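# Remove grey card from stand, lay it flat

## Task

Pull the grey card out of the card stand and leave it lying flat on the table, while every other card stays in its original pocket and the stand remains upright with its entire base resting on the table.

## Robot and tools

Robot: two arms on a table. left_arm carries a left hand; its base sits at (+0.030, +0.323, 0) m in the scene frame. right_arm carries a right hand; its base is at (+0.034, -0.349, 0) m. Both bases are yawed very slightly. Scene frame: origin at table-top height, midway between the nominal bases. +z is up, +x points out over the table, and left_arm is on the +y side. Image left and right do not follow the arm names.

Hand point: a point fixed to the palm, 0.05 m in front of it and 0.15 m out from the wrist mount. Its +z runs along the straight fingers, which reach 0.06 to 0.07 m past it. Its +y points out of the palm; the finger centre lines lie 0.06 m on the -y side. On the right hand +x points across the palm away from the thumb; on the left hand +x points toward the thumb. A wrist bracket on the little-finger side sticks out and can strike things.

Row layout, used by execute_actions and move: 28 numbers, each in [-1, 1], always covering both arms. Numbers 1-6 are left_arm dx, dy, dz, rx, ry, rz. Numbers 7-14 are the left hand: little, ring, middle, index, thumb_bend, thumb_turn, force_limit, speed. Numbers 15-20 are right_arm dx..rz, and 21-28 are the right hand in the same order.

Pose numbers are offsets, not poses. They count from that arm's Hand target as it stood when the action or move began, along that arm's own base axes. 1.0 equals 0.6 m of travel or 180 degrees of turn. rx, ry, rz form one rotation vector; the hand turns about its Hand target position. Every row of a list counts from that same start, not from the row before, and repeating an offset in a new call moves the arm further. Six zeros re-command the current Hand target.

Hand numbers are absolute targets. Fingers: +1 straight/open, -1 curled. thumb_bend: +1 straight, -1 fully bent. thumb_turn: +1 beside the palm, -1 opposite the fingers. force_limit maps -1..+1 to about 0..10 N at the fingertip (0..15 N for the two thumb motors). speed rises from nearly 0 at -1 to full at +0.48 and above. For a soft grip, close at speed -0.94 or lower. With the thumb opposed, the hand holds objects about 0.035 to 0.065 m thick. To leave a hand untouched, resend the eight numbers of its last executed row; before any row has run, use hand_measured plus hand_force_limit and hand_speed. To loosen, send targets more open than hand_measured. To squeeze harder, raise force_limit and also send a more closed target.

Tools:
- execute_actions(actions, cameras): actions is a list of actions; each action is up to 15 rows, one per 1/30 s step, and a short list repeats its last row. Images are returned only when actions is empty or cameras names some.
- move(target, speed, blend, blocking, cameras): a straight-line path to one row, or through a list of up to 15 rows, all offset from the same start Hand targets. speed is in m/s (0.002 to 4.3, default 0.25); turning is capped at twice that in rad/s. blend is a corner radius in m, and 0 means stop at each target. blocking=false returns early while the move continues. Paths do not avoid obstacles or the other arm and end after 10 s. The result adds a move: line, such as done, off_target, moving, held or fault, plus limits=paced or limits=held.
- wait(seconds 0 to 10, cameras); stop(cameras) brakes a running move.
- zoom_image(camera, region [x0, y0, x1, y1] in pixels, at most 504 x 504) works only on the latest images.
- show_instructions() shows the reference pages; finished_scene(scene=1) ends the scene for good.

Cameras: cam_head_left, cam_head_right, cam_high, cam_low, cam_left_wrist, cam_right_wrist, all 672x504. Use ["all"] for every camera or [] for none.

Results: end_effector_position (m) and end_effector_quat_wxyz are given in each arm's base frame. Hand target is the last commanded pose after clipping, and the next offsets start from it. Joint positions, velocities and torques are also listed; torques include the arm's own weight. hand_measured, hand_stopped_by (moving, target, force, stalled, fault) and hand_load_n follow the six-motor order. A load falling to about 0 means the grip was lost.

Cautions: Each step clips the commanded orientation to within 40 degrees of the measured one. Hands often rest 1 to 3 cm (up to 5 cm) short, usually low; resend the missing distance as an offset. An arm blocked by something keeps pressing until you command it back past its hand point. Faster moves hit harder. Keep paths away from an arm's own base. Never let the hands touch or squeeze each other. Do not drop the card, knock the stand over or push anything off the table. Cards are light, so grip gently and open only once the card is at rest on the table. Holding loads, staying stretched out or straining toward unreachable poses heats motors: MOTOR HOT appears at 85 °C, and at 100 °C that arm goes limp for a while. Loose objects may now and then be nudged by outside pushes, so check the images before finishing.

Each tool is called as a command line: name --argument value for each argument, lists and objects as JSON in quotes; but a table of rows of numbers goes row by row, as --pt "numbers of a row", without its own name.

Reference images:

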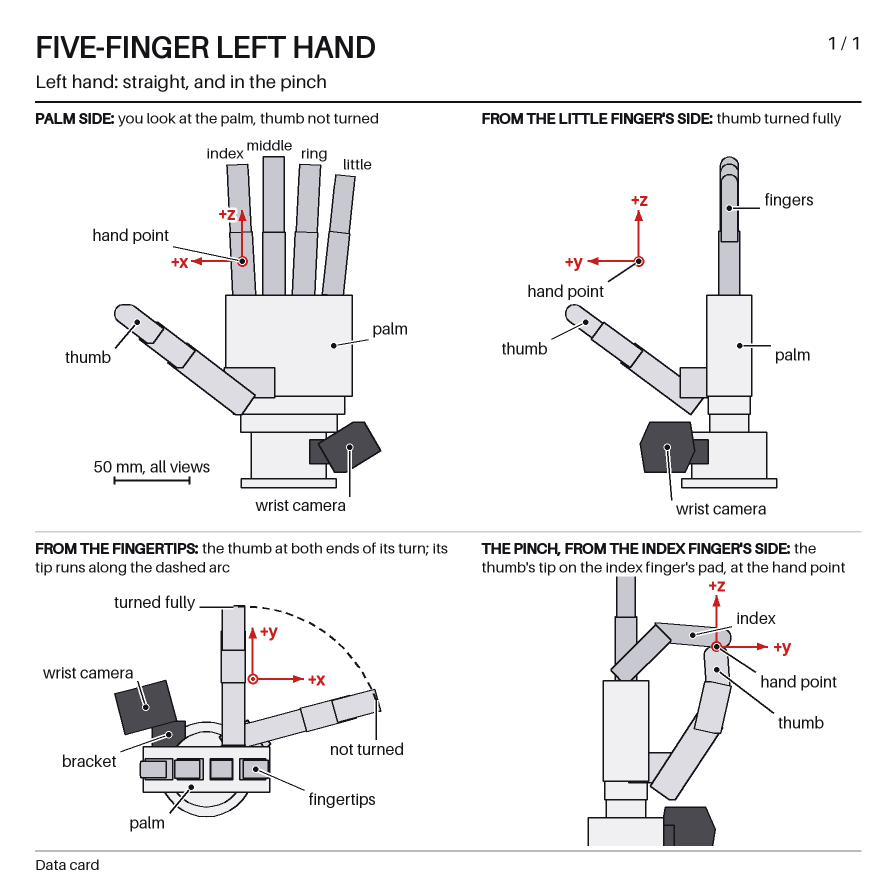

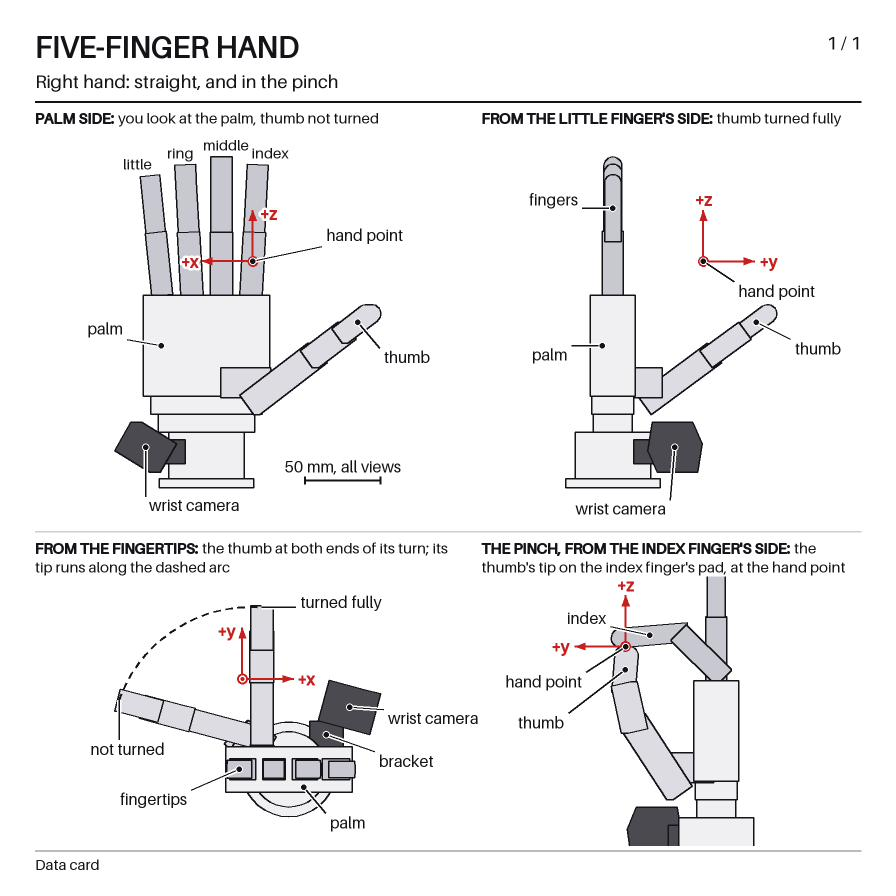

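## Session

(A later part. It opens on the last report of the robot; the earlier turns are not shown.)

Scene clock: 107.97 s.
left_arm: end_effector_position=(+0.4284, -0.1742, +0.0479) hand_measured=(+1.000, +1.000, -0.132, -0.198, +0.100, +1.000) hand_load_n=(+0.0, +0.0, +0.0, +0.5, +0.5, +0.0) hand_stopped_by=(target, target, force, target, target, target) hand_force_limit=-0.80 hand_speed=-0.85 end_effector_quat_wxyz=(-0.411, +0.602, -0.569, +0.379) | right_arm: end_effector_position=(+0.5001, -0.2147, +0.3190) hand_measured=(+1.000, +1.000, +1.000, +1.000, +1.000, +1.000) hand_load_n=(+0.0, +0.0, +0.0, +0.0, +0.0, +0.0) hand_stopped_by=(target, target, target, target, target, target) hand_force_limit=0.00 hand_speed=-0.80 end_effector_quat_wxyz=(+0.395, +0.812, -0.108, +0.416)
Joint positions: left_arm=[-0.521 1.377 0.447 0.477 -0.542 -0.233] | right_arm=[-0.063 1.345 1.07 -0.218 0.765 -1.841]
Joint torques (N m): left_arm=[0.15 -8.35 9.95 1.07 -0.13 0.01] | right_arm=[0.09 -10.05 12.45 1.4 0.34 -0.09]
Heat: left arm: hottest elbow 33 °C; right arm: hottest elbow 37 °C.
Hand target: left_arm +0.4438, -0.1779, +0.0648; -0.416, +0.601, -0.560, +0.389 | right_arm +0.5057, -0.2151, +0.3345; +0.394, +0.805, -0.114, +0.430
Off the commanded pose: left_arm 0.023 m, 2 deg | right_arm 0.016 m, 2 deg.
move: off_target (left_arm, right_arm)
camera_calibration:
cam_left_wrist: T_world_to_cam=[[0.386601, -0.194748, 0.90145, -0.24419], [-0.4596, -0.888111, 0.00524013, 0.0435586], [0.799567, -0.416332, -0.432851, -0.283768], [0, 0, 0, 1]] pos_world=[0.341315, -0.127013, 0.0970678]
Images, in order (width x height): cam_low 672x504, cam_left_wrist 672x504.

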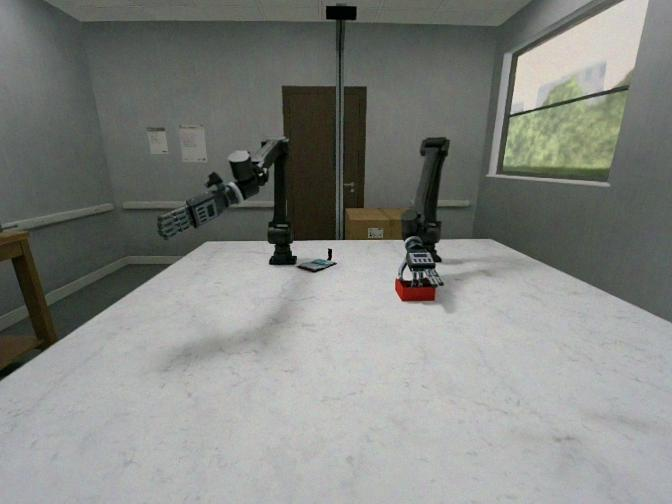

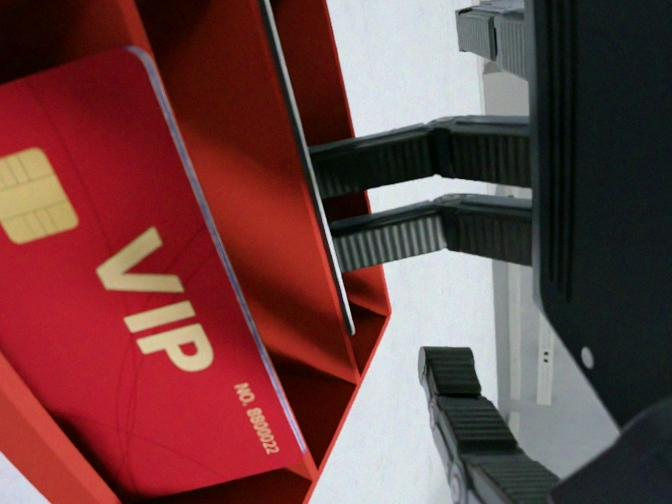

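move --pt "0.0 0 0.008 0 0 0 1 1 -0.25 -0.199 0.1 1 -0.85 -0.9 0 0 0 0 0 0 1 1 1 1 1 1 0 -0.8" --speed 0.04 --cameras '["cam_left_wrist","cam_low"]'

zoom_image --camera "cam_low" --region '[370, 230, 470, 320]'

zoom_image --camera "cam_left_wrist" --region '[230, 100, 430, 300]'

Scene clock: 109.80 s.
left_arm: end_effector_position=(+0.4262, -0.1725, +0.0487) hand_measured=(+1.000, +1.000, -0.132, -0.198, +0.100, +1.000) hand_load_n=(+0.0, +0.0, +0.0, +0.5, +0.0, +0.0) hand_stopped_by=(target, target, force, target, target, target) hand_force_limit=-0.85 hand_speed=-0.90 end_effector_quat_wxyz=(-0.410, +0.603, -0.572, +0.375) | right_arm: end_effector_position=(+0.5001, -0.2147, +0.3190) hand_measured=(+1.000, +1.000, +1.000, +1.000, +1.000, +1.000) hand_load_n=(+0.0, +0.0, +0.0, +0.0, +0.0, +0.0) hand_stopped_by=(target, target, target, target, target, target) hand_force_limit=0.00 hand_speed=-0.80 end_effector_quat_wxyz=(+0.395, +0.812, -0.108, +0.416)
Joint positions: left_arm=[-0.52 1.363 0.447 0.454 -0.542 -0.233] | right_arm=[-0.063 1.345 1.07 -0.218 0.765 -1.841]
Joint torques (N m): left_arm=[0.03 -8.47 10.43 1.14 -0.14 0.01] | right_arm=[-0.03 -10.05 12.42 1.42 0.34 -0.09]
Heat: left arm: hottest elbow 33 °C; right arm: hottest elbow 37 °C.
Hand target: left_arm +0.4438, -0.1779, +0.0696; -0.416, +0.601, -0.560, +0.389 | right_arm +0.5057, -0.2151, +0.3345; +0.394, +0.805, -0.114, +0.430
Off the commanded pose: left_arm 0.028 m, 2 deg | right_arm 0.016 m, 2 deg.
move: off_target (left_arm, right_arm)
camera_calibration:
cam_left_wrist: T_world_to_cam=[[0.394451, -0.19888, 0.897137, -0.247609], [-0.458914, -0.888468, 0.00481576, 0.0436911], [0.79612, -0.413608, -0.441726, -0.278694], [0, 0, 0, 1]] pos_world=[0.339594, -0.125697, 0.0988228]
Images, in order (width x height): cam_low 672x504, cam_left_wrist 672x504.

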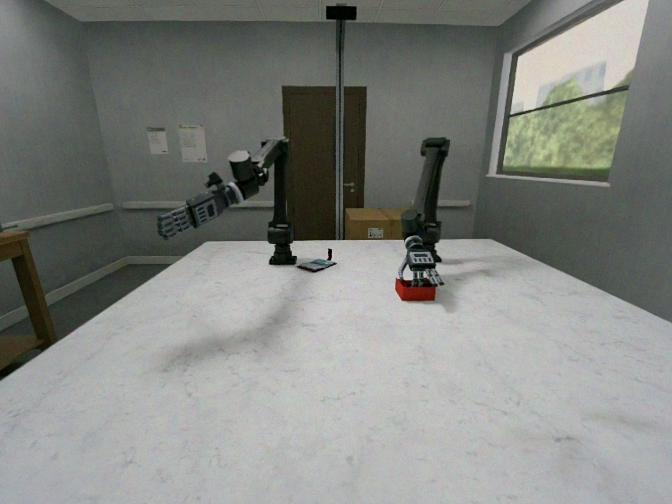

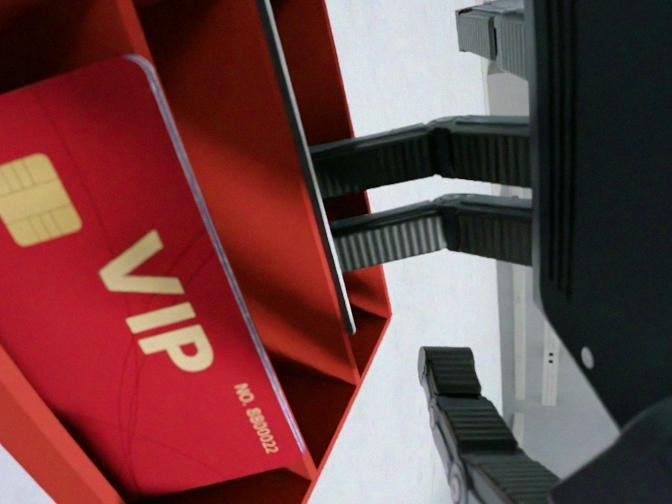

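Scaled by 5.040 from the camera's 672x504 image, which has a finer 960x720 frame.

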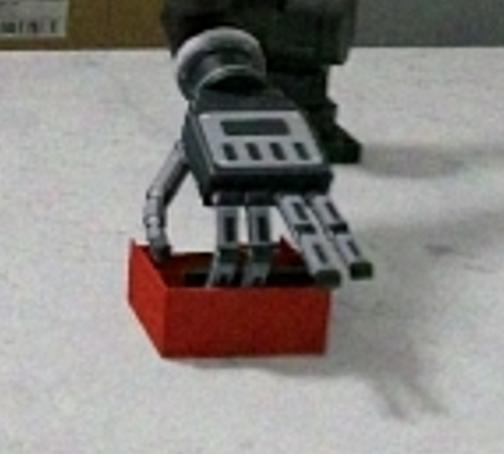

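Scaled by 2.520 from the camera's 672x504 image, which has a finer 960x720 frame.

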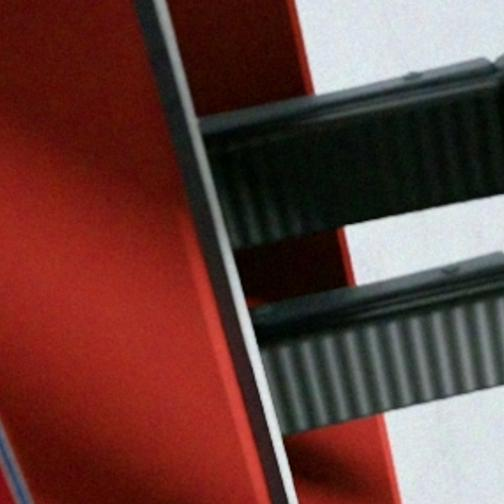

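move --pt "0.006 0 0.012 0 0 0 1 1 -0.2 -0.199 0.1 1 -0.85 -0.9 0 0 0 0 0 0 1 1 1 1 1 1 0 -0.8" --speed 0.04 --cameras '["cam_left_wrist","cam_low"]'

zoom_image --camera "cam_low" --region '[370, 230, 470, 320]'

zoom_image --camera "cam_left_wrist" --region '[230, 100, 430, 300]'

Scene clock: 111.03 s.
left_arm: end_effector_position=(+0.4285, -0.1722, +0.0540) hand_measured=(+1.000, +1.000, -0.200, -0.198, +0.100, +1.000) hand_load_n=(+0.0, -0.5, +0.0, +0.0, +0.0, +0.0) hand_stopped_by=(target, target, target, target, target, target) hand_force_limit=-0.85 hand_speed=-0.90 end_effector_quat_wxyz=(-0.410, +0.604, -0.572, +0.374) | right_arm: end_effector_position=(+0.5001, -0.2147, +0.3190) hand_measured=(+1.000, +1.000, +1.000, +1.000, +1.000, +1.000) hand_load_n=(+0.0, +0.0, +0.0, +0.0, +0.0, +0.0) hand_stopped_by=(target, target, target, target, target, target) hand_force_limit=0.00 hand_speed=-0.80 end_effector_quat_wxyz=(+0.395, +0.812, -0.108, +0.416)
Joint positions: left_arm=[-0.515 1.349 0.46 0.424 -0.537 -0.232] | right_arm=[-0.063 1.345 1.07 -0.218 0.765 -1.841]
Joint torques (N m): left_arm=[0.03 -8.47 10.86 1.2 -0.13 0.03] | right_arm=[-0.03 -9.93 12.44 1.42 0.35 -0.1]
Heat: left arm: hottest elbow 33 °C; right arm: hottest elbow 37 °C.
Hand target: left_arm +0.4475, -0.1780, +0.0769; -0.416, +0.601, -0.560, +0.389 | right_arm +0.5057, -0.2151, +0.3345; +0.394, +0.805, -0.114, +0.430
Off the commanded pose: left_arm 0.030 m, 2 deg | right_arm 0.016 m, 2 deg.
move: off_target (left_arm, right_arm)
camera_calibration:
cam_left_wrist: T_world_to_cam=[[0.39794, -0.199064, 0.895554, -0.254642], [-0.458342, -0.888755, 0.00611221, 0.044664], [0.794712, -0.412902, -0.44491, -0.277059], [0, 0, 0, 1]] pos_world=[0.341985, -0.125393, 0.104506]
Images, in order (width x height): cam_low 672x504, cam_left_wrist 672x504.

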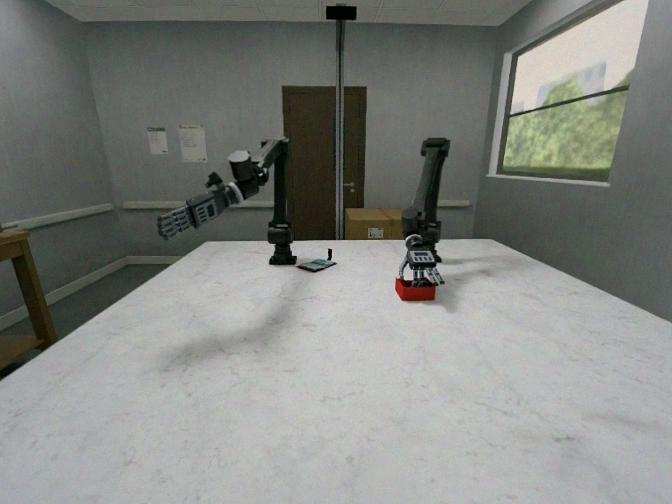

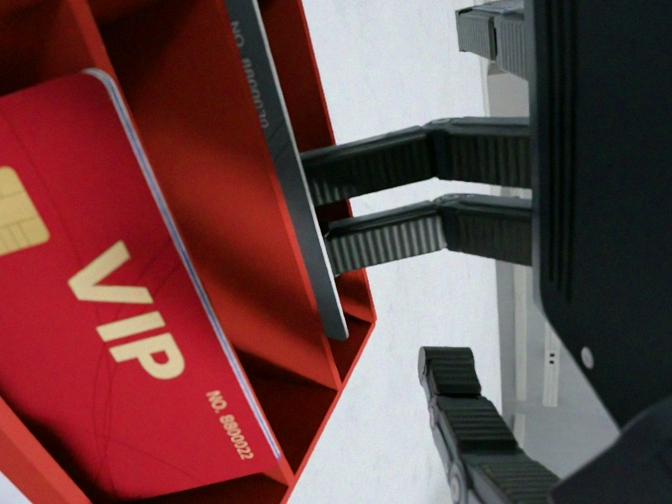

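Scaled by 5.040 from the camera's 672x504 image, which has a finer 960x720 frame.

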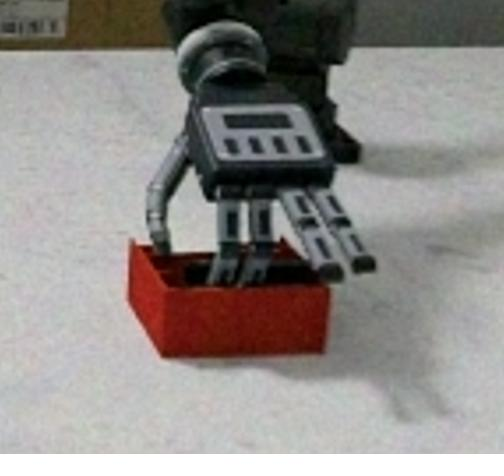

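Scaled by 2.520 from the camera's 672x504 image, which has a finer 960x720 frame.

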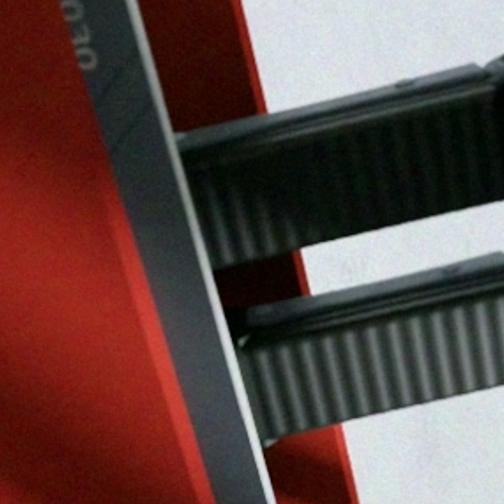

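move --pt "-0.026 0.002 -0.062 0 0 0 1 1 -0.2 -0.16 0.1 1 -0.8 -0.9 0 0 0 0 0 0 1 1 1 1 1 1 0 -0.8" --speed 0.05 --cameras '["cam_left_wrist","cam_low"]'

zoom_image --camera "cam_low" --region '[370, 230, 470, 320]'

zoom_image --camera "cam_left_wrist" --region '[230, 100, 430, 300]'

Scene clock: 117.47 s.
left_arm: end_effector_position=(+0.4345, -0.1740, +0.0440) hand_measured=(+1.000, +1.000, -0.200, -0.160, +0.100, +1.000) hand_load_n=(+0.0, -0.5, +0.0, +0.0, +0.0, +0.0) hand_stopped_by=(target, target, target, target, target, target) hand_force_limit=-0.80 hand_speed=-0.90 end_effector_quat_wxyz=(-0.417, +0.603, -0.559, +0.387) | right_arm: end_effector_position=(+0.5001, -0.2147, +0.3190) hand_measured=(+1.000, +1.000, +1.000, +1.000, +1.000, +1.000) hand_load_n=(+0.0, +0.0, +0.0, +0.0, +0.0, +0.0) hand_stopped_by=(target, target, target, target, target, target) hand_force_limit=0.00 hand_speed=-0.80 end_effector_quat_wxyz=(+0.395, +0.812, -0.108, +0.416)
Joint positions: left_arm=[-0.517 1.417 0.444 0.547 -0.55 -0.232] | right_arm=[-0.063 1.345 1.07 -0.218 0.765 -1.841]
Joint torques (N m): left_arm=[-1.32 -7.06 5.74 2.61 -0.34 -0.08] | right_arm=[-0.09 -9.88 12.46 1.39 0.34 -0.09]
Heat: left arm: hottest elbow 33 °C; right arm: hottest elbow 37 °C.
Hand target: left_arm +0.4319, -0.1768, +0.0397; -0.416, +0.601, -0.560, +0.389 | right_arm +0.5057, -0.2151, +0.3345; +0.394, +0.805, -0.114, +0.430
Off the commanded pose: left_arm 0.006 m, 0 deg | right_arm 0.016 m, 2 deg.
move: off_target (right_arm)
camera_calibration:
cam_left_wrist: T_world_to_cam=[[0.366625, -0.182465, 0.912301, -0.232702], [-0.450141, -0.892954, 0.00230141, 0.0417404], [0.814223, -0.411508, -0.409514, -0.296965], [0, 0, 0, 1]] pos_world=[0.345899, -0.127391, 0.0905869]
Images, in order (width x height): cam_low 672x504, cam_left_wrist 672x504.

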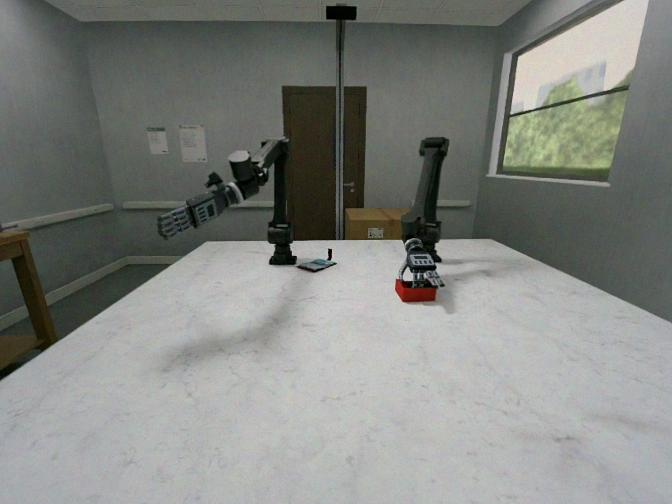

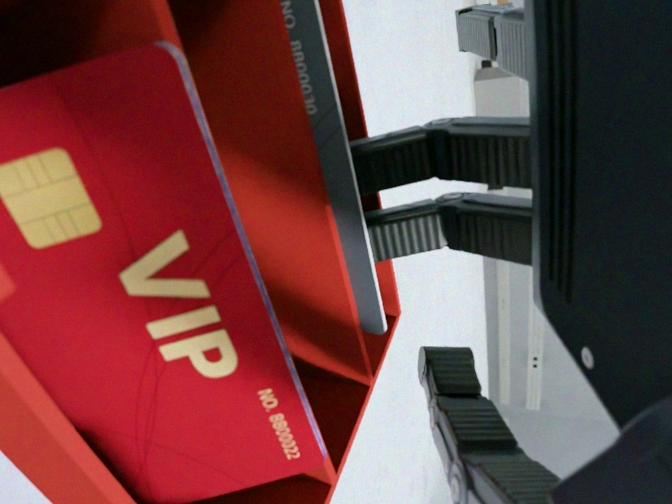

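Scaled by 5.040 from the camera's 672x504 image, which has a finer 960x720 frame.

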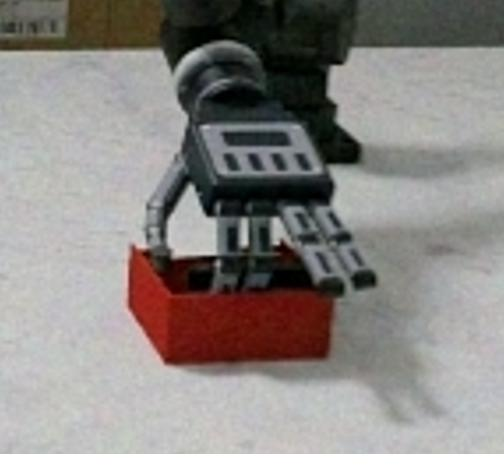

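Scaled by 2.520 from the camera's 672x504 image, which has a finer 960x720 frame.

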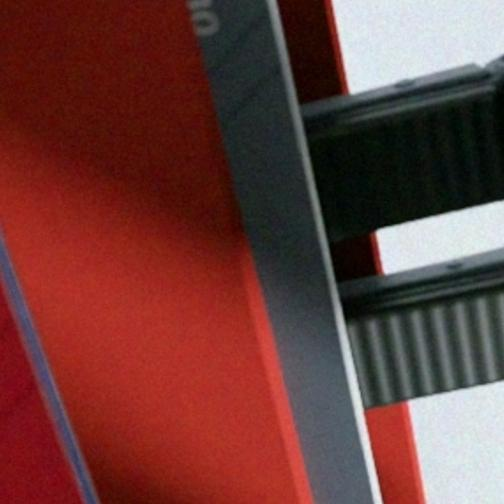

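move --pt "0.012 -0.003 0.035 0 0 0 1 1 -0.15 -0.1 0.2 1 -0.8 -0.96 0 0 0 0 0 0 1 1 1 1 1 1 0 -0.8" --speed 0.04 --cameras '["cam_left_wrist"]'

zoom_image --camera "cam_left_wrist" --region '[230, 100, 430, 300]'

Scene clock: 120.10 s.
left_arm: end_effector_position=(+0.4291, -0.1710, +0.0460) hand_measured=(+1.000, +1.000, -0.150, -0.100, +0.200, +1.000) hand_load_n=(+0.0, +0.0, +0.5, +0.0, -0.5, +0.0) hand_stopped_by=(target, target, target, target, target, target) hand_force_limit=-0.80 hand_speed=-0.96 end_effector_quat_wxyz=(-0.415, +0.604, -0.566, +0.377) | right_arm: end_effector_position=(+0.5001, -0.2147, +0.3190) hand_measured=(+1.000, +1.000, +1.000, +1.000, +1.000, +1.000) hand_load_n=(+0.0, +0.0, +0.0, +0.0, +0.0, -0.5) hand_stopped_by=(target, target, target, target, target, target) hand_force_limit=0.00 hand_speed=-0.80 end_effector_quat_wxyz=(+0.395, +0.812, -0.108, +0.416)
Joint positions: left_arm=[-0.517 1.384 0.444 0.49 -0.55 -0.232] | right_arm=[-0.063 1.345 1.07 -0.218 0.765 -1.841]
Joint torques (N m): left_arm=[-0.85 -8.59 9.06 1.14 -0.13 -0.04] | right_arm=[-0.15 -9.93 12.48 1.4 0.33 -0.09]
Heat: left arm: hottest elbow 33 °C; right arm: hottest elbow 37 °C.
Hand target: left_arm +0.4391, -0.1786, +0.0608; -0.416, +0.601, -0.560, +0.389 | right_arm +0.5057, -0.2151, +0.3345; +0.394, +0.805, -0.114, +0.430
Off the commanded pose: left_arm 0.019 m, 2 deg | right_arm 0.016 m, 2 deg.
move: off_target (left_arm, right_arm)
camera_calibration:
cam_left_wrist: T_world_to_cam=[[0.385906, -0.193435, 0.902031, -0.241678], [-0.450406, -0.892823, 0.00123177, 0.0421914], [0.805115, -0.406755, -0.43167, -0.284649], [0, 0, 0, 1]] pos_world=[0.341444, -0.124862, 0.0950743]
Images, in order (width x height): cam_left_wrist 672x504.

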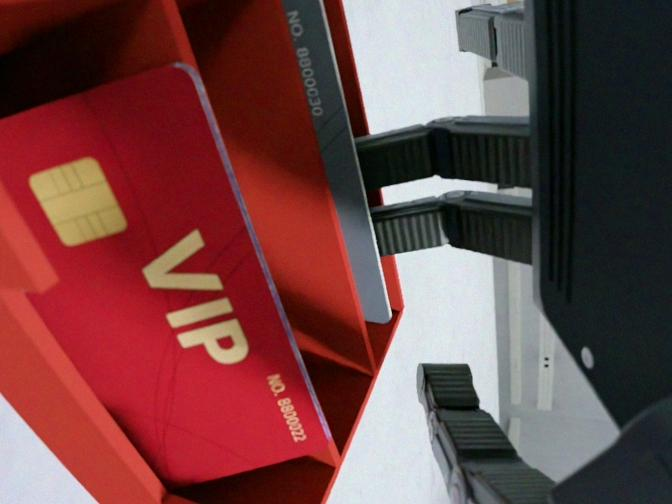

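Scaled by 2.520 from the camera's 672x504 image, which has a finer 960x720 frame.

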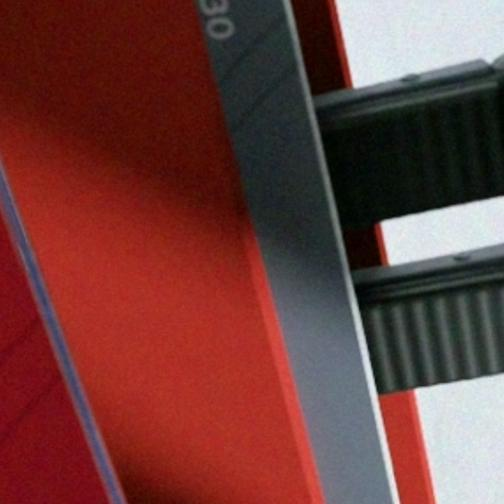

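move --pt "0.010 0 0.018 0 0 0 1 1 -0.151 -0.101 0.2 1 -0.85 -0.96 0 0 0 0 0 0 1 1 1 1 1 1 0 -0.8" --speed 0.04 --cameras '["cam_left_wrist"]'

zoom_image --camera "cam_left_wrist" --region '[230, 100, 430, 300]'

Scene clock: 121.37 s.
left_arm: end_effector_position=(+0.4267, -0.1714, +0.0493) hand_measured=(+1.000, +1.000, -0.150, -0.100, +0.200, +1.000) hand_load_n=(+0.0, +0.0, +0.0, +0.0, +0.0, +0.0) hand_stopped_by=(target, target, target, target, target, target) hand_force_limit=-0.85 hand_speed=-0.96 end_effector_quat_wxyz=(-0.411, +0.604, -0.572, +0.373) | right_arm: end_effector_position=(+0.5001, -0.2147, +0.3190) hand_measured=(+1.000, +1.000, +1.000, +1.000, +1.000, +1.000) hand_load_n=(+0.5, +0.0, +0.0, +0.0, +0.0, +0.0) hand_stopped_by=(target, target, target, target, target, target) hand_force_limit=0.00 hand_speed=-0.80 end_effector_quat_wxyz=(+0.395, +0.812, -0.108, +0.416)
Joint positions: left_arm=[-0.517 1.361 0.45 0.445 -0.542 -0.232] | right_arm=[-0.063 1.345 1.07 -0.218 0.765 -1.841]
Joint torques (N m): left_arm=[-0.15 -8.47 10.65 1.22 -0.13 0] | right_arm=[-0.03 -10.05 12.51 1.42 0.35 -0.1]
Heat: left arm: hottest elbow 33 °C; right arm: hottest elbow 37 °C.
Hand target: left_arm +0.4451, -0.1786, +0.0714; -0.416, +0.601, -0.560, +0.389 | right_arm +0.5057, -0.2151, +0.3345; +0.394, +0.805, -0.114, +0.430
Off the commanded pose: left_arm 0.030 m, 2 deg | right_arm 0.016 m, 2 deg.
move: off_target (left_arm, right_arm)
camera_calibration:
cam_left_wrist: T_world_to_cam=[[0.397682, -0.200048, 0.89545, -0.249641], [-0.456747, -0.889587, 0.00410866, 0.0438789], [0.795759, -0.410627, -0.445144, -0.277561], [0, 0, 0, 1]] pos_world=[0.340191, -0.12488, 0.0998055]
Images, in order (width x height): cam_left_wrist 672x504.

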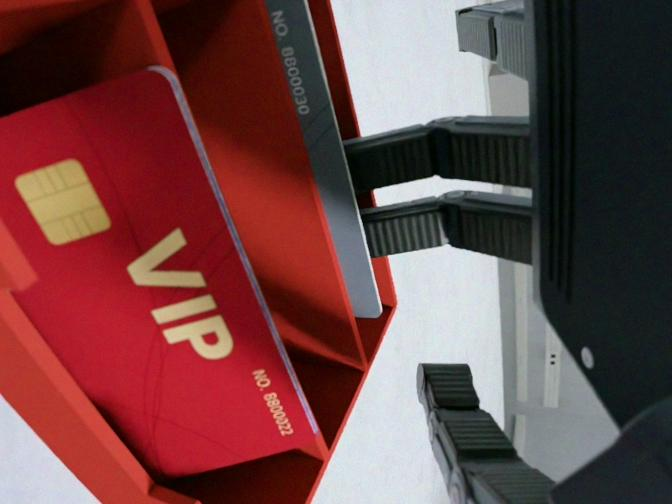

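Scaled by 2.520 from the camera's 672x504 image, which has a finer 960x720 frame.

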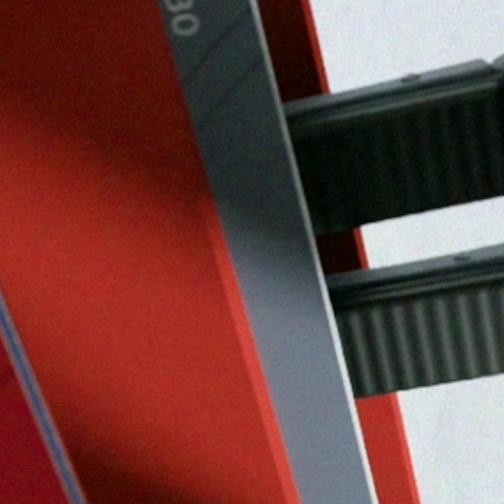

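move --pt "0.0 0 0.014 0 0 0 1 1 -0.15 -0.1 0.2 1 -0.85 -0.96 0 0 0 0 0 0 1 1 1 1 1 1 0 -0.8" --speed 0.03 --cameras '["cam_left_wrist"]'

zoom_image --camera "cam_left_wrist" --region '[230, 100, 430, 300]'

Scene clock: 122.97 s.
left_arm: end_effector_position=(+0.4266, -0.1713, +0.0567) hand_measured=(+1.000, +1.000, -0.150, -0.100, +0.200, +1.000) hand_load_n=(+0.0, +0.0, +0.0, +0.0, +0.0, +0.0) hand_stopped_by=(target, target, target, target, target, target) hand_force_limit=-0.85 hand_speed=-0.96 end_effector_quat_wxyz=(-0.411, +0.604, -0.572, +0.373) | right_arm: end_effector_position=(+0.5001, -0.2147, +0.3190) hand_measured=(+1.000, +1.000, +1.000, +1.000, +1.000, +1.000) hand_load_n=(+0.0, +0.0, +0.0, +0.0, +0.0, +0.0) hand_stopped_by=(target, target, target, target, target, target) hand_force_limit=0.00 hand_speed=-0.80 end_effector_quat_wxyz=(+0.395, +0.812, -0.108, +0.416)
Joint positions: left_arm=[-0.517 1.334 0.458 0.41 -0.542 -0.232] | right_arm=[-0.063 1.345 1.07 -0.218 0.765 -1.841]
Joint torques (N m): left_arm=[-0.21 -8.29 10.97 1.18 -0.13 0] | right_arm=[0.03 -9.99 12.46 1.35 0.34 -0.1]
Heat: left arm: hottest elbow 33 °C; right arm: hottest elbow 37 °C.
Hand target: left_arm +0.4450, -0.1786, +0.0798; -0.416, +0.601, -0.560, +0.389 | right_arm +0.5057, -0.2151, +0.3345; +0.394, +0.805, -0.114, +0.430
Off the commanded pose: left_arm 0.030 m, 2 deg | right_arm 0.016 m, 2 deg.
move: off_target (left_arm, right_arm)
camera_calibration:
cam_left_wrist: T_world_to_cam=[[0.398505, -0.200591, 0.894962, -0.256586], [-0.456789, -0.889566, 0.00401578, 0.0439185], [0.795322, -0.410409, -0.446124, -0.273821], [0, 0, 0, 1]] pos_world=[0.340088, -0.124779, 0.107301]
Images, in order (width x height): cam_left_wrist 672x504.

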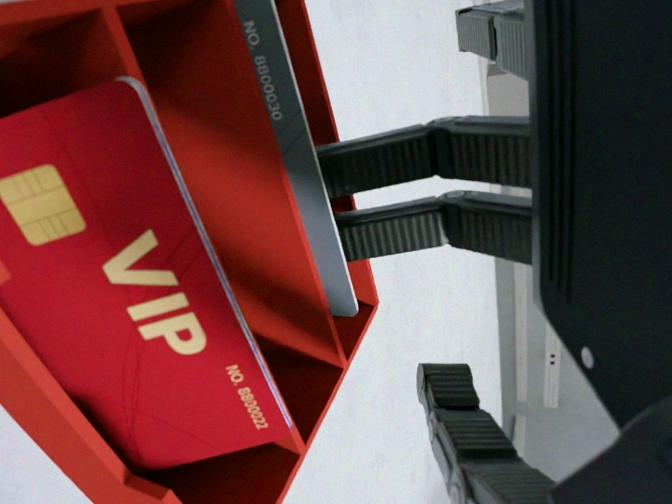

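Scaled by 2.520 from the camera's 672x504 image, which has a finer 960x720 frame.

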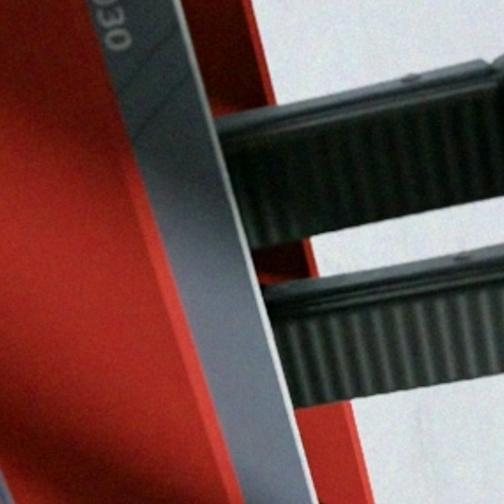

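execute_actions --actions '[[[-0.0067,0.003,-0.0133,0,0,0,1,1,-0.151,-0.1,0.2,0.0,-0.8,-0.6,0,0,0,0,0,0,1,1,1,1,1,1,0,-0.8]]]' --cameras '["cam_left_wrist"]'

Scene clock: 124.93 s.
left_arm: end_effector_position=(+0.4265, -0.1713, +0.0566) hand_measured=(+1.000, +1.000, -0.150, -0.100, +0.200, +0.000) hand_load_n=(+0.0, +0.0, +0.0, +0.0, +0.0, +0.0) hand_stopped_by=(target, target, target, target, target, target) hand_force_limit=-0.80 hand_speed=-0.60 end_effector_quat_wxyz=(-0.411, +0.604, -0.573, +0.372) | right_arm: end_effector_position=(+0.5001, -0.2147, +0.3190) hand_measured=(+1.000, +1.000, +1.000, +1.000, +1.000, +1.000) hand_load_n=(+0.0, +0.0, +0.0, +0.0, +0.0, +0.0) hand_stopped_by=(target, target, target, target, target, target) hand_force_limit=0.00 hand_speed=-0.80 end_effector_quat_wxyz=(+0.395, +0.812, -0.108, +0.416)
Joint positions: left_arm=[-0.517 1.334 0.458 0.409 -0.542 -0.232] | right_arm=[-0.063 1.345 1.07 -0.218 0.765 -1.841]
Joint torques (N m): left_arm=[-0.26 -7.3 9.36 2.63 -0.18 -0.01] | right_arm=[-0.09 -9.88 12.49 1.42 0.33 -0.1]
Heat: left arm: hottest elbow 33 °C; right arm: hottest elbow 37 °C.
Hand target: left_arm +0.4410, -0.1767, +0.0718; -0.416, +0.601, -0.560, +0.389 | right_arm +0.5057, -0.2151, +0.3345; +0.394, +0.805, -0.114, +0.430
Off the commanded pose: left_arm 0.022 m, 2 deg | right_arm 0.016 m, 2 deg.
camera_calibration:
cam_left_wrist: T_world_to_cam=[[0.39887, -0.200776, 0.894758, -0.256669], [-0.456788, -0.889566, 0.00401864, 0.0438723], [0.795139, -0.410318, -0.446534, -0.273624], [0, 0, 0, 1]] pos_world=[0.339987, -0.124778, 0.107298]
Images, in order (width x height): cam_left_wrist 672x504.

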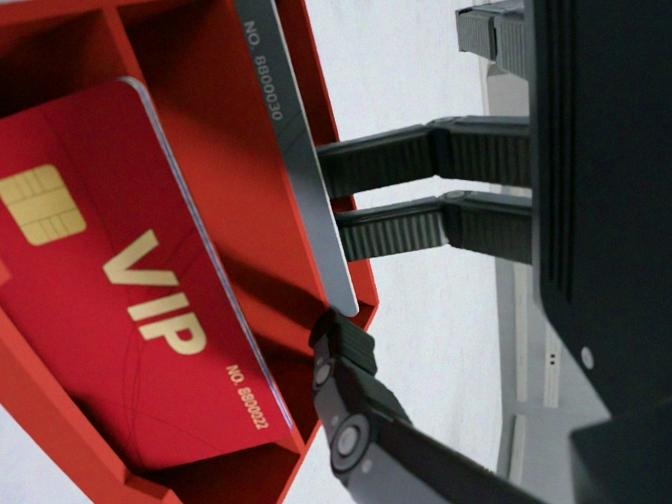

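execute_actions --actions '[[[0,0,0,0,0,0,1,1,-0.15,-0.1,0.2,-0.4,-0.85,-0.6,0,0,0,0,0,0,1,1,1,1,1,1,0,-0.8]]]' --cameras '["cam_left_wrist"]'

zoom_image --camera "cam_left_wrist" --region '[230, 200, 430, 400]'

Scene clock: 126.07 s.
left_arm: end_effector_position=(+0.4265, -0.1713, +0.0566) hand_measured=(+1.000, +1.000, -0.150, -0.100, +0.200, -0.400) hand_load_n=(+0.0, +0.0, +0.0, -0.5, +0.0, +0.0) hand_stopped_by=(target, target, target, target, target, target) hand_force_limit=-0.85 hand_speed=-0.60 end_effector_quat_wxyz=(-0.411, +0.604, -0.573, +0.372) | right_arm: end_effector_position=(+0.5001, -0.2147, +0.3190) hand_measured=(+1.000, +1.000, +1.000, +1.000, +1.000, +1.000) hand_load_n=(+0.0, +0.0, +0.0, +0.0, +0.0, +0.0) hand_stopped_by=(target, target, target, target, target, target) hand_force_limit=0.00 hand_speed=-0.80 end_effector_quat_wxyz=(+0.395, +0.812, -0.108, +0.416)
Joint positions: left_arm=[-0.517 1.334 0.458 0.409 -0.542 -0.232] | right_arm=[-0.063 1.345 1.07 -0.218 0.765 -1.841]
Joint torques (N m): left_arm=[-0.26 -7.3 9.36 2.65 -0.18 0] | right_arm=[0.03 -10.05 12.51 1.39 0.34 -0.09]
Heat: left arm: hottest elbow 33 °C; right arm: hottest elbow 37 °C.
Hand target: left_arm +0.4410, -0.1767, +0.0718; -0.416, +0.601, -0.560, +0.389 | right_arm +0.5057, -0.2151, +0.3345; +0.394, +0.805, -0.114, +0.430
Off the commanded pose: left_arm 0.022 m, 2 deg | right_arm 0.016 m, 2 deg.
camera_calibration:
cam_left_wrist: T_world_to_cam=[[0.39887, -0.200776, 0.894758, -0.256669], [-0.456788, -0.889566, 0.00401864, 0.0438723], [0.795139, -0.410318, -0.446534, -0.273624], [0, 0, 0, 1]] pos_world=[0.339987, -0.124778, 0.107298]
Images, in order (width x height): cam_left_wrist 672x504.

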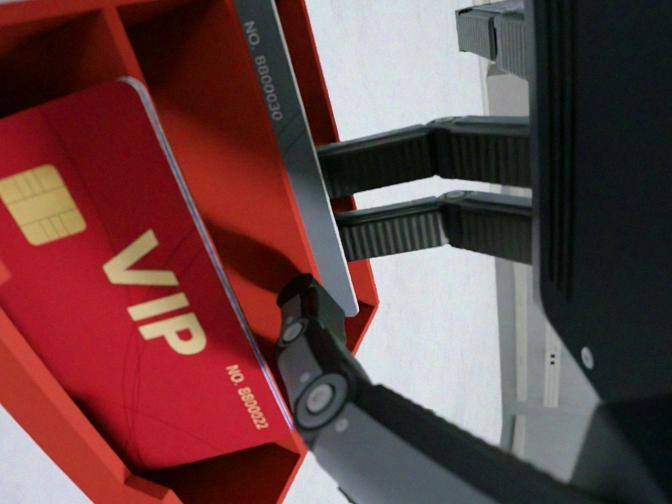

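Scaled by 2.520 from the camera's 672x504 image, which has a finer 960x720 frame.

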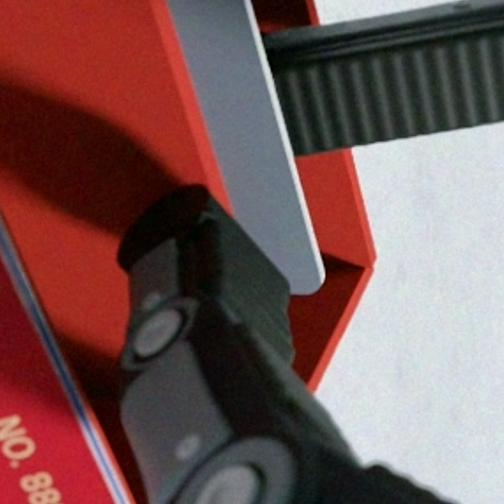

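execute_actions --actions '[[[0,0,0,0,0,0,1,1,-0.151,-0.1,0.2,-0.7,-0.85,-0.6,0,0,0,0,0,0,1,1,1,1,1,1,0,-0.8]]]' --cameras '["cam_left_wrist"]'

zoom_image --camera "cam_left_wrist" --region '[220, 160, 420, 360]'

Scene clock: 127.03 s.
left_arm: end_effector_position=(+0.4265, -0.1713, +0.0566) hand_measured=(+1.000, +1.000, -0.150, -0.100, +0.200, -0.700) hand_load_n=(+0.0, +0.0, +0.0, +0.0, +0.0, +0.0) hand_stopped_by=(target, target, target, target, target, target) hand_force_limit=-0.85 hand_speed=-0.60 end_effector_quat_wxyz=(-0.411, +0.604, -0.573, +0.372) | right_arm: end_effector_position=(+0.5001, -0.2147, +0.3190) hand_measured=(+1.000, +1.000, +1.000, +1.000, +1.000, +1.000) hand_load_n=(+0.0, -0.5, +0.0, +0.0, +0.0, +0.0) hand_stopped_by=(target, target, target, target, target, target) hand_force_limit=0.00 hand_speed=-0.80 end_effector_quat_wxyz=(+0.395, +0.812, -0.108, +0.416)
Joint positions: left_arm=[-0.517 1.334 0.458 0.409 -0.542 -0.232] | right_arm=[-0.063 1.345 1.07 -0.218 0.765 -1.841]
Joint torques (N m): left_arm=[-0.26 -7.3 9.33 2.63 -0.18 0] | right_arm=[-0.21 -9.82 12.49 1.42 0.34 -0.09]
Heat: left arm: hottest elbow 33 °C; right arm: hottest elbow 37 °C.
Hand target: left_arm +0.4410, -0.1767, +0.0718; -0.416, +0.601, -0.560, +0.389 | right_arm +0.5057, -0.2151, +0.3345; +0.394, +0.805, -0.114, +0.430
Off the commanded pose: left_arm 0.022 m, 2 deg | right_arm 0.016 m, 2 deg.
camera_calibration:
cam_left_wrist: T_world_to_cam=[[0.39887, -0.200776, 0.894758, -0.256669], [-0.456788, -0.889566, 0.00401864, 0.0438723], [0.795139, -0.410318, -0.446534, -0.273624], [0, 0, 0, 1]] pos_world=[0.339987, -0.124778, 0.107298]
Images, in order (width x height): cam_left_wrist 672x504.

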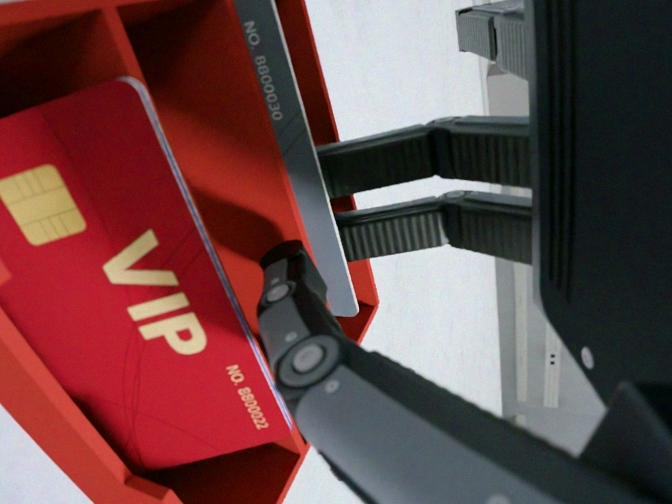

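Scaled by 2.520 from the camera's 672x504 image, which has a finer 960x720 frame.

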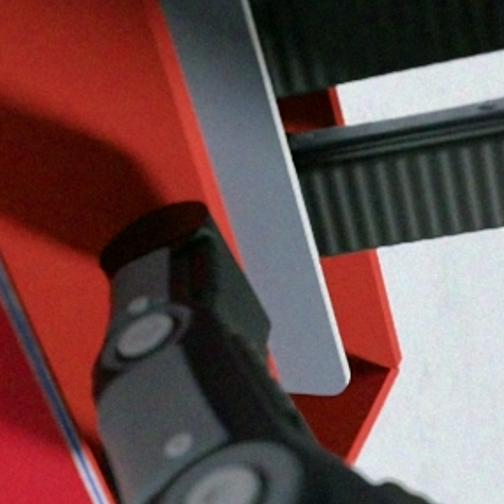

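execute_actions --actions '[[[0,0,0,0,0,0,1,1,-0.15,-0.1,0.2,-1,-0.85,-0.6,0,0,0,0,0,0,1,1,1,1,1,1,0,-0.8]]]' --cameras '["cam_left_wrist","cam_low"]'

zoom_image --camera "cam_left_wrist" --region '[200, 140, 400, 340]'

zoom_image --camera "cam_low" --region '[370, 230, 470, 320]'

Scene clock: 128.07 s.
left_arm: end_effector_position=(+0.4265, -0.1713, +0.0566) hand_measured=(+1.000, +1.000, -0.150, -0.100, +0.200, -1.000) hand_load_n=(+0.0, +0.0, +0.0, +0.0, +0.0, +0.0) hand_stopped_by=(target, target, target, target, target, target) hand_force_limit=-0.85 hand_speed=-0.60 end_effector_quat_wxyz=(-0.411, +0.604, -0.573, +0.372) | right_arm: end_effector_position=(+0.5001, -0.2147, +0.3190) hand_measured=(+1.000, +1.000, +1.000, +1.000, +1.000, +1.000) hand_load_n=(+0.0, +0.0, +0.0, +0.0, +0.0, +0.0) hand_stopped_by=(target, target, target, target, target, target) hand_force_limit=0.00 hand_speed=-0.80 end_effector_quat_wxyz=(+0.395, +0.812, -0.108, +0.416)
Joint positions: left_arm=[-0.517 1.334 0.458 0.409 -0.542 -0.232] | right_arm=[-0.063 1.345 1.07 -0.218 0.765 -1.841]
Joint torques (N m): left_arm=[-0.26 -7.3 9.36 2.63 -0.18 0] | right_arm=[-0.09 -10.11 12.48 1.4 0.34 -0.1]
Heat: left arm: hottest elbow 33 °C; right arm: hottest elbow 37 °C.
Hand target: left_arm +0.4410, -0.1767, +0.0718; -0.416, +0.601, -0.560, +0.389 | right_arm +0.5057, -0.2151, +0.3345; +0.394, +0.805, -0.114, +0.430
Off the commanded pose: left_arm 0.022 m, 2 deg | right_arm 0.016 m, 2 deg.
camera_calibration:
cam_left_wrist: T_world_to_cam=[[0.39887, -0.200776, 0.894758, -0.256669], [-0.456788, -0.889566, 0.00401864, 0.0438723], [0.795139, -0.410318, -0.446534, -0.273624], [0, 0, 0, 1]] pos_world=[0.339987, -0.124778, 0.107298]
Images, in order (width x height): cam_low 672x504, cam_left_wrist 672x504.

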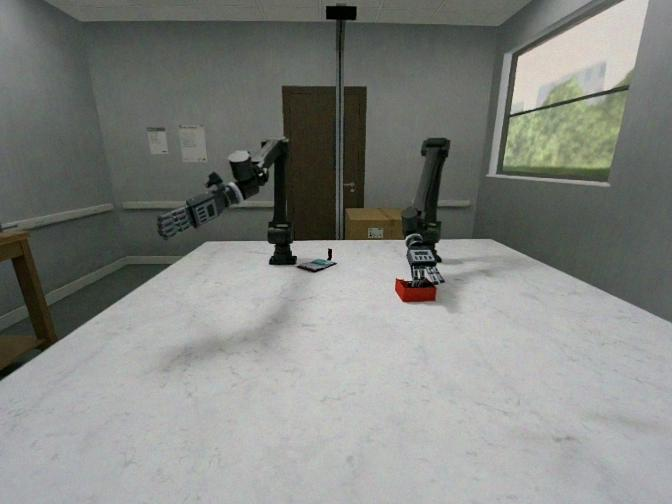

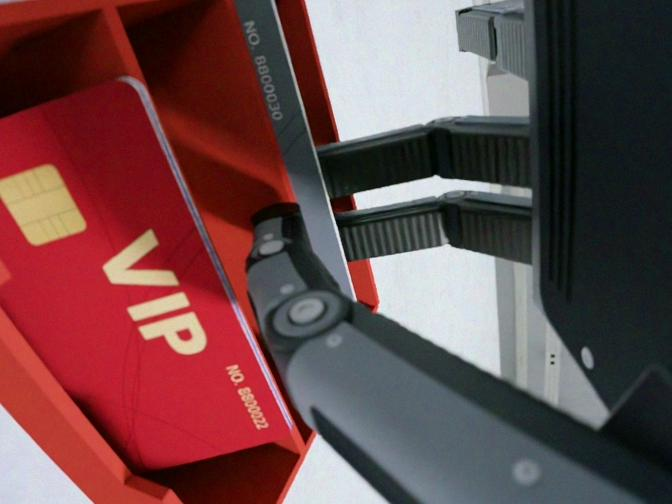

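Scaled by 2.520 from the camera's 672x504 image, which has a finer 960x720 frame.

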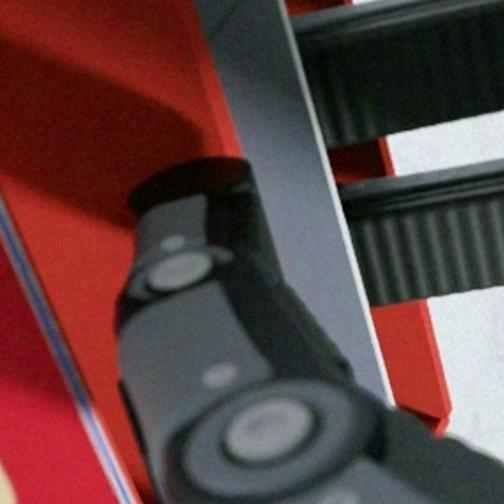

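Scaled by 5.040 from the camera's 672x504 image, which has a finer 960x720 frame.

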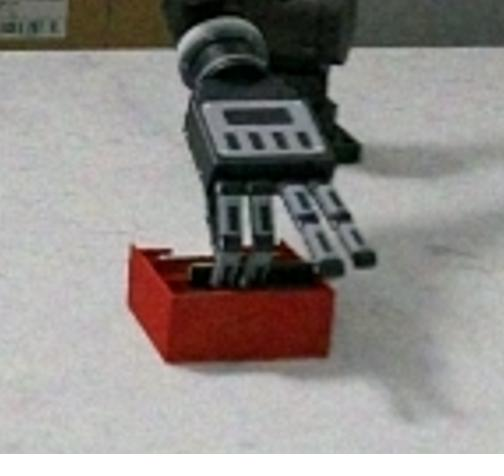

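execute_actions --actions '[[[0,0,0,0,0,0,1,1,-0.15,-0.1,-0.1,-1,-0.85,-0.93,0,0,0,0,0,0,1,1,1,1,1,1,0,-0.8]],[[0,0,0,0,0,0,1,1,-0.15,-0.1,-0.1,-1,-0.85,-0.93,0,0,0,0,0,0,1,1,1,1,1,1,0,-0.8]]]' --cameras '["cam_left_wrist","cam_low"]'

zoom_image --camera "cam_left_wrist" --region '[200, 140, 400, 340]'

Scene clock: 131.70 s.
left_arm: end_effector_position=(+0.4265, -0.1713, +0.0566) hand_measured=(+1.000, +1.000, -0.150, -0.100, -0.100, -1.000) hand_load_n=(+0.0, +0.0, +0.5, +0.0, +0.0, +0.0) hand_stopped_by=(target, target, target, target, target, target) hand_force_limit=-0.85 hand_speed=-0.93 end_effector_quat_wxyz=(-0.411, +0.604, -0.573, +0.372) | right_arm: end_effector_position=(+0.5001, -0.2147, +0.3190) hand_measured=(+1.000, +1.000, +1.000, +1.000, +1.000, +1.000) hand_load_n=(+0.0, +0.0, +0.0, +0.0, +0.5, +0.0) hand_stopped_by=(target, target, target, target, target, target) hand_force_limit=0.00 hand_speed=-0.80 end_effector_quat_wxyz=(+0.395, +0.812, -0.108, +0.416)
Joint positions: left_arm=[-0.517 1.334 0.458 0.409 -0.542 -0.232] | right_arm=[-0.063 1.345 1.07 -0.218 0.765 -1.841]
Joint torques (N m): left_arm=[-0.26 -7.3 9.35 2.63 -0.18 0] | right_arm=[-0.03 -9.93 12.46 1.4 0.34 -0.11]
Heat: left arm: hottest elbow 34 °C; right arm: hottest elbow 38 °C.
Hand target: left_arm +0.4410, -0.1767, +0.0718; -0.416, +0.601, -0.560, +0.389 | right_arm +0.5057, -0.2151, +0.3345; +0.394, +0.805, -0.114, +0.430
Off the commanded pose: left_arm 0.022 m, 2 deg | right_arm 0.016 m, 2 deg.
camera_calibration:
cam_left_wrist: T_world_to_cam=[[0.39887, -0.200776, 0.894758, -0.256669], [-0.456788, -0.889566, 0.00401864, 0.0438723], [0.795139, -0.410318, -0.446534, -0.273624], [0, 0, 0, 1]] pos_world=[0.339987, -0.124778, 0.107298]
Images, in order (width x height): cam_low 672x504, cam_left_wrist 672x504.

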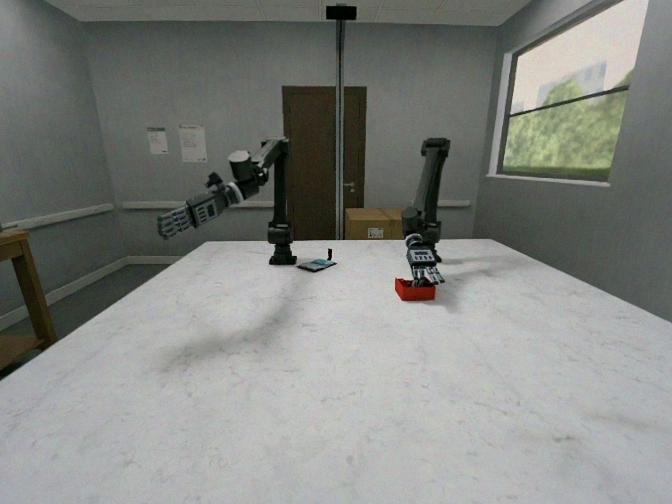

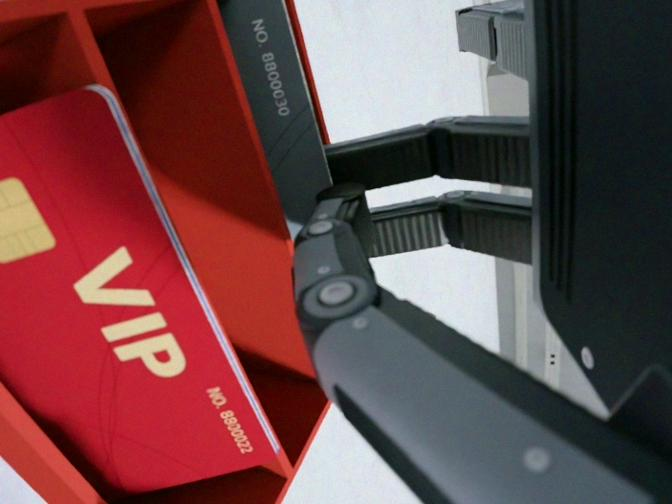

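Scaled by 2.520 from the camera's 672x504 image, which has a finer 960x720 frame.

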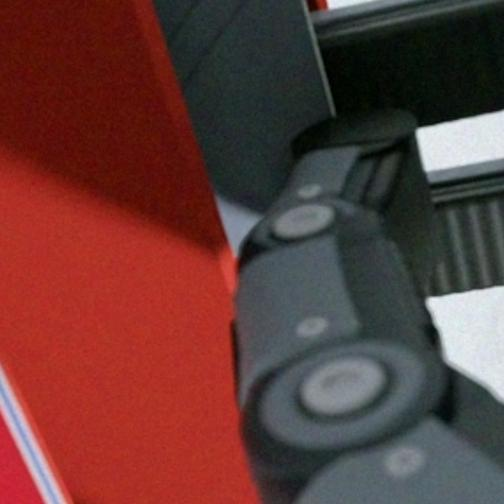

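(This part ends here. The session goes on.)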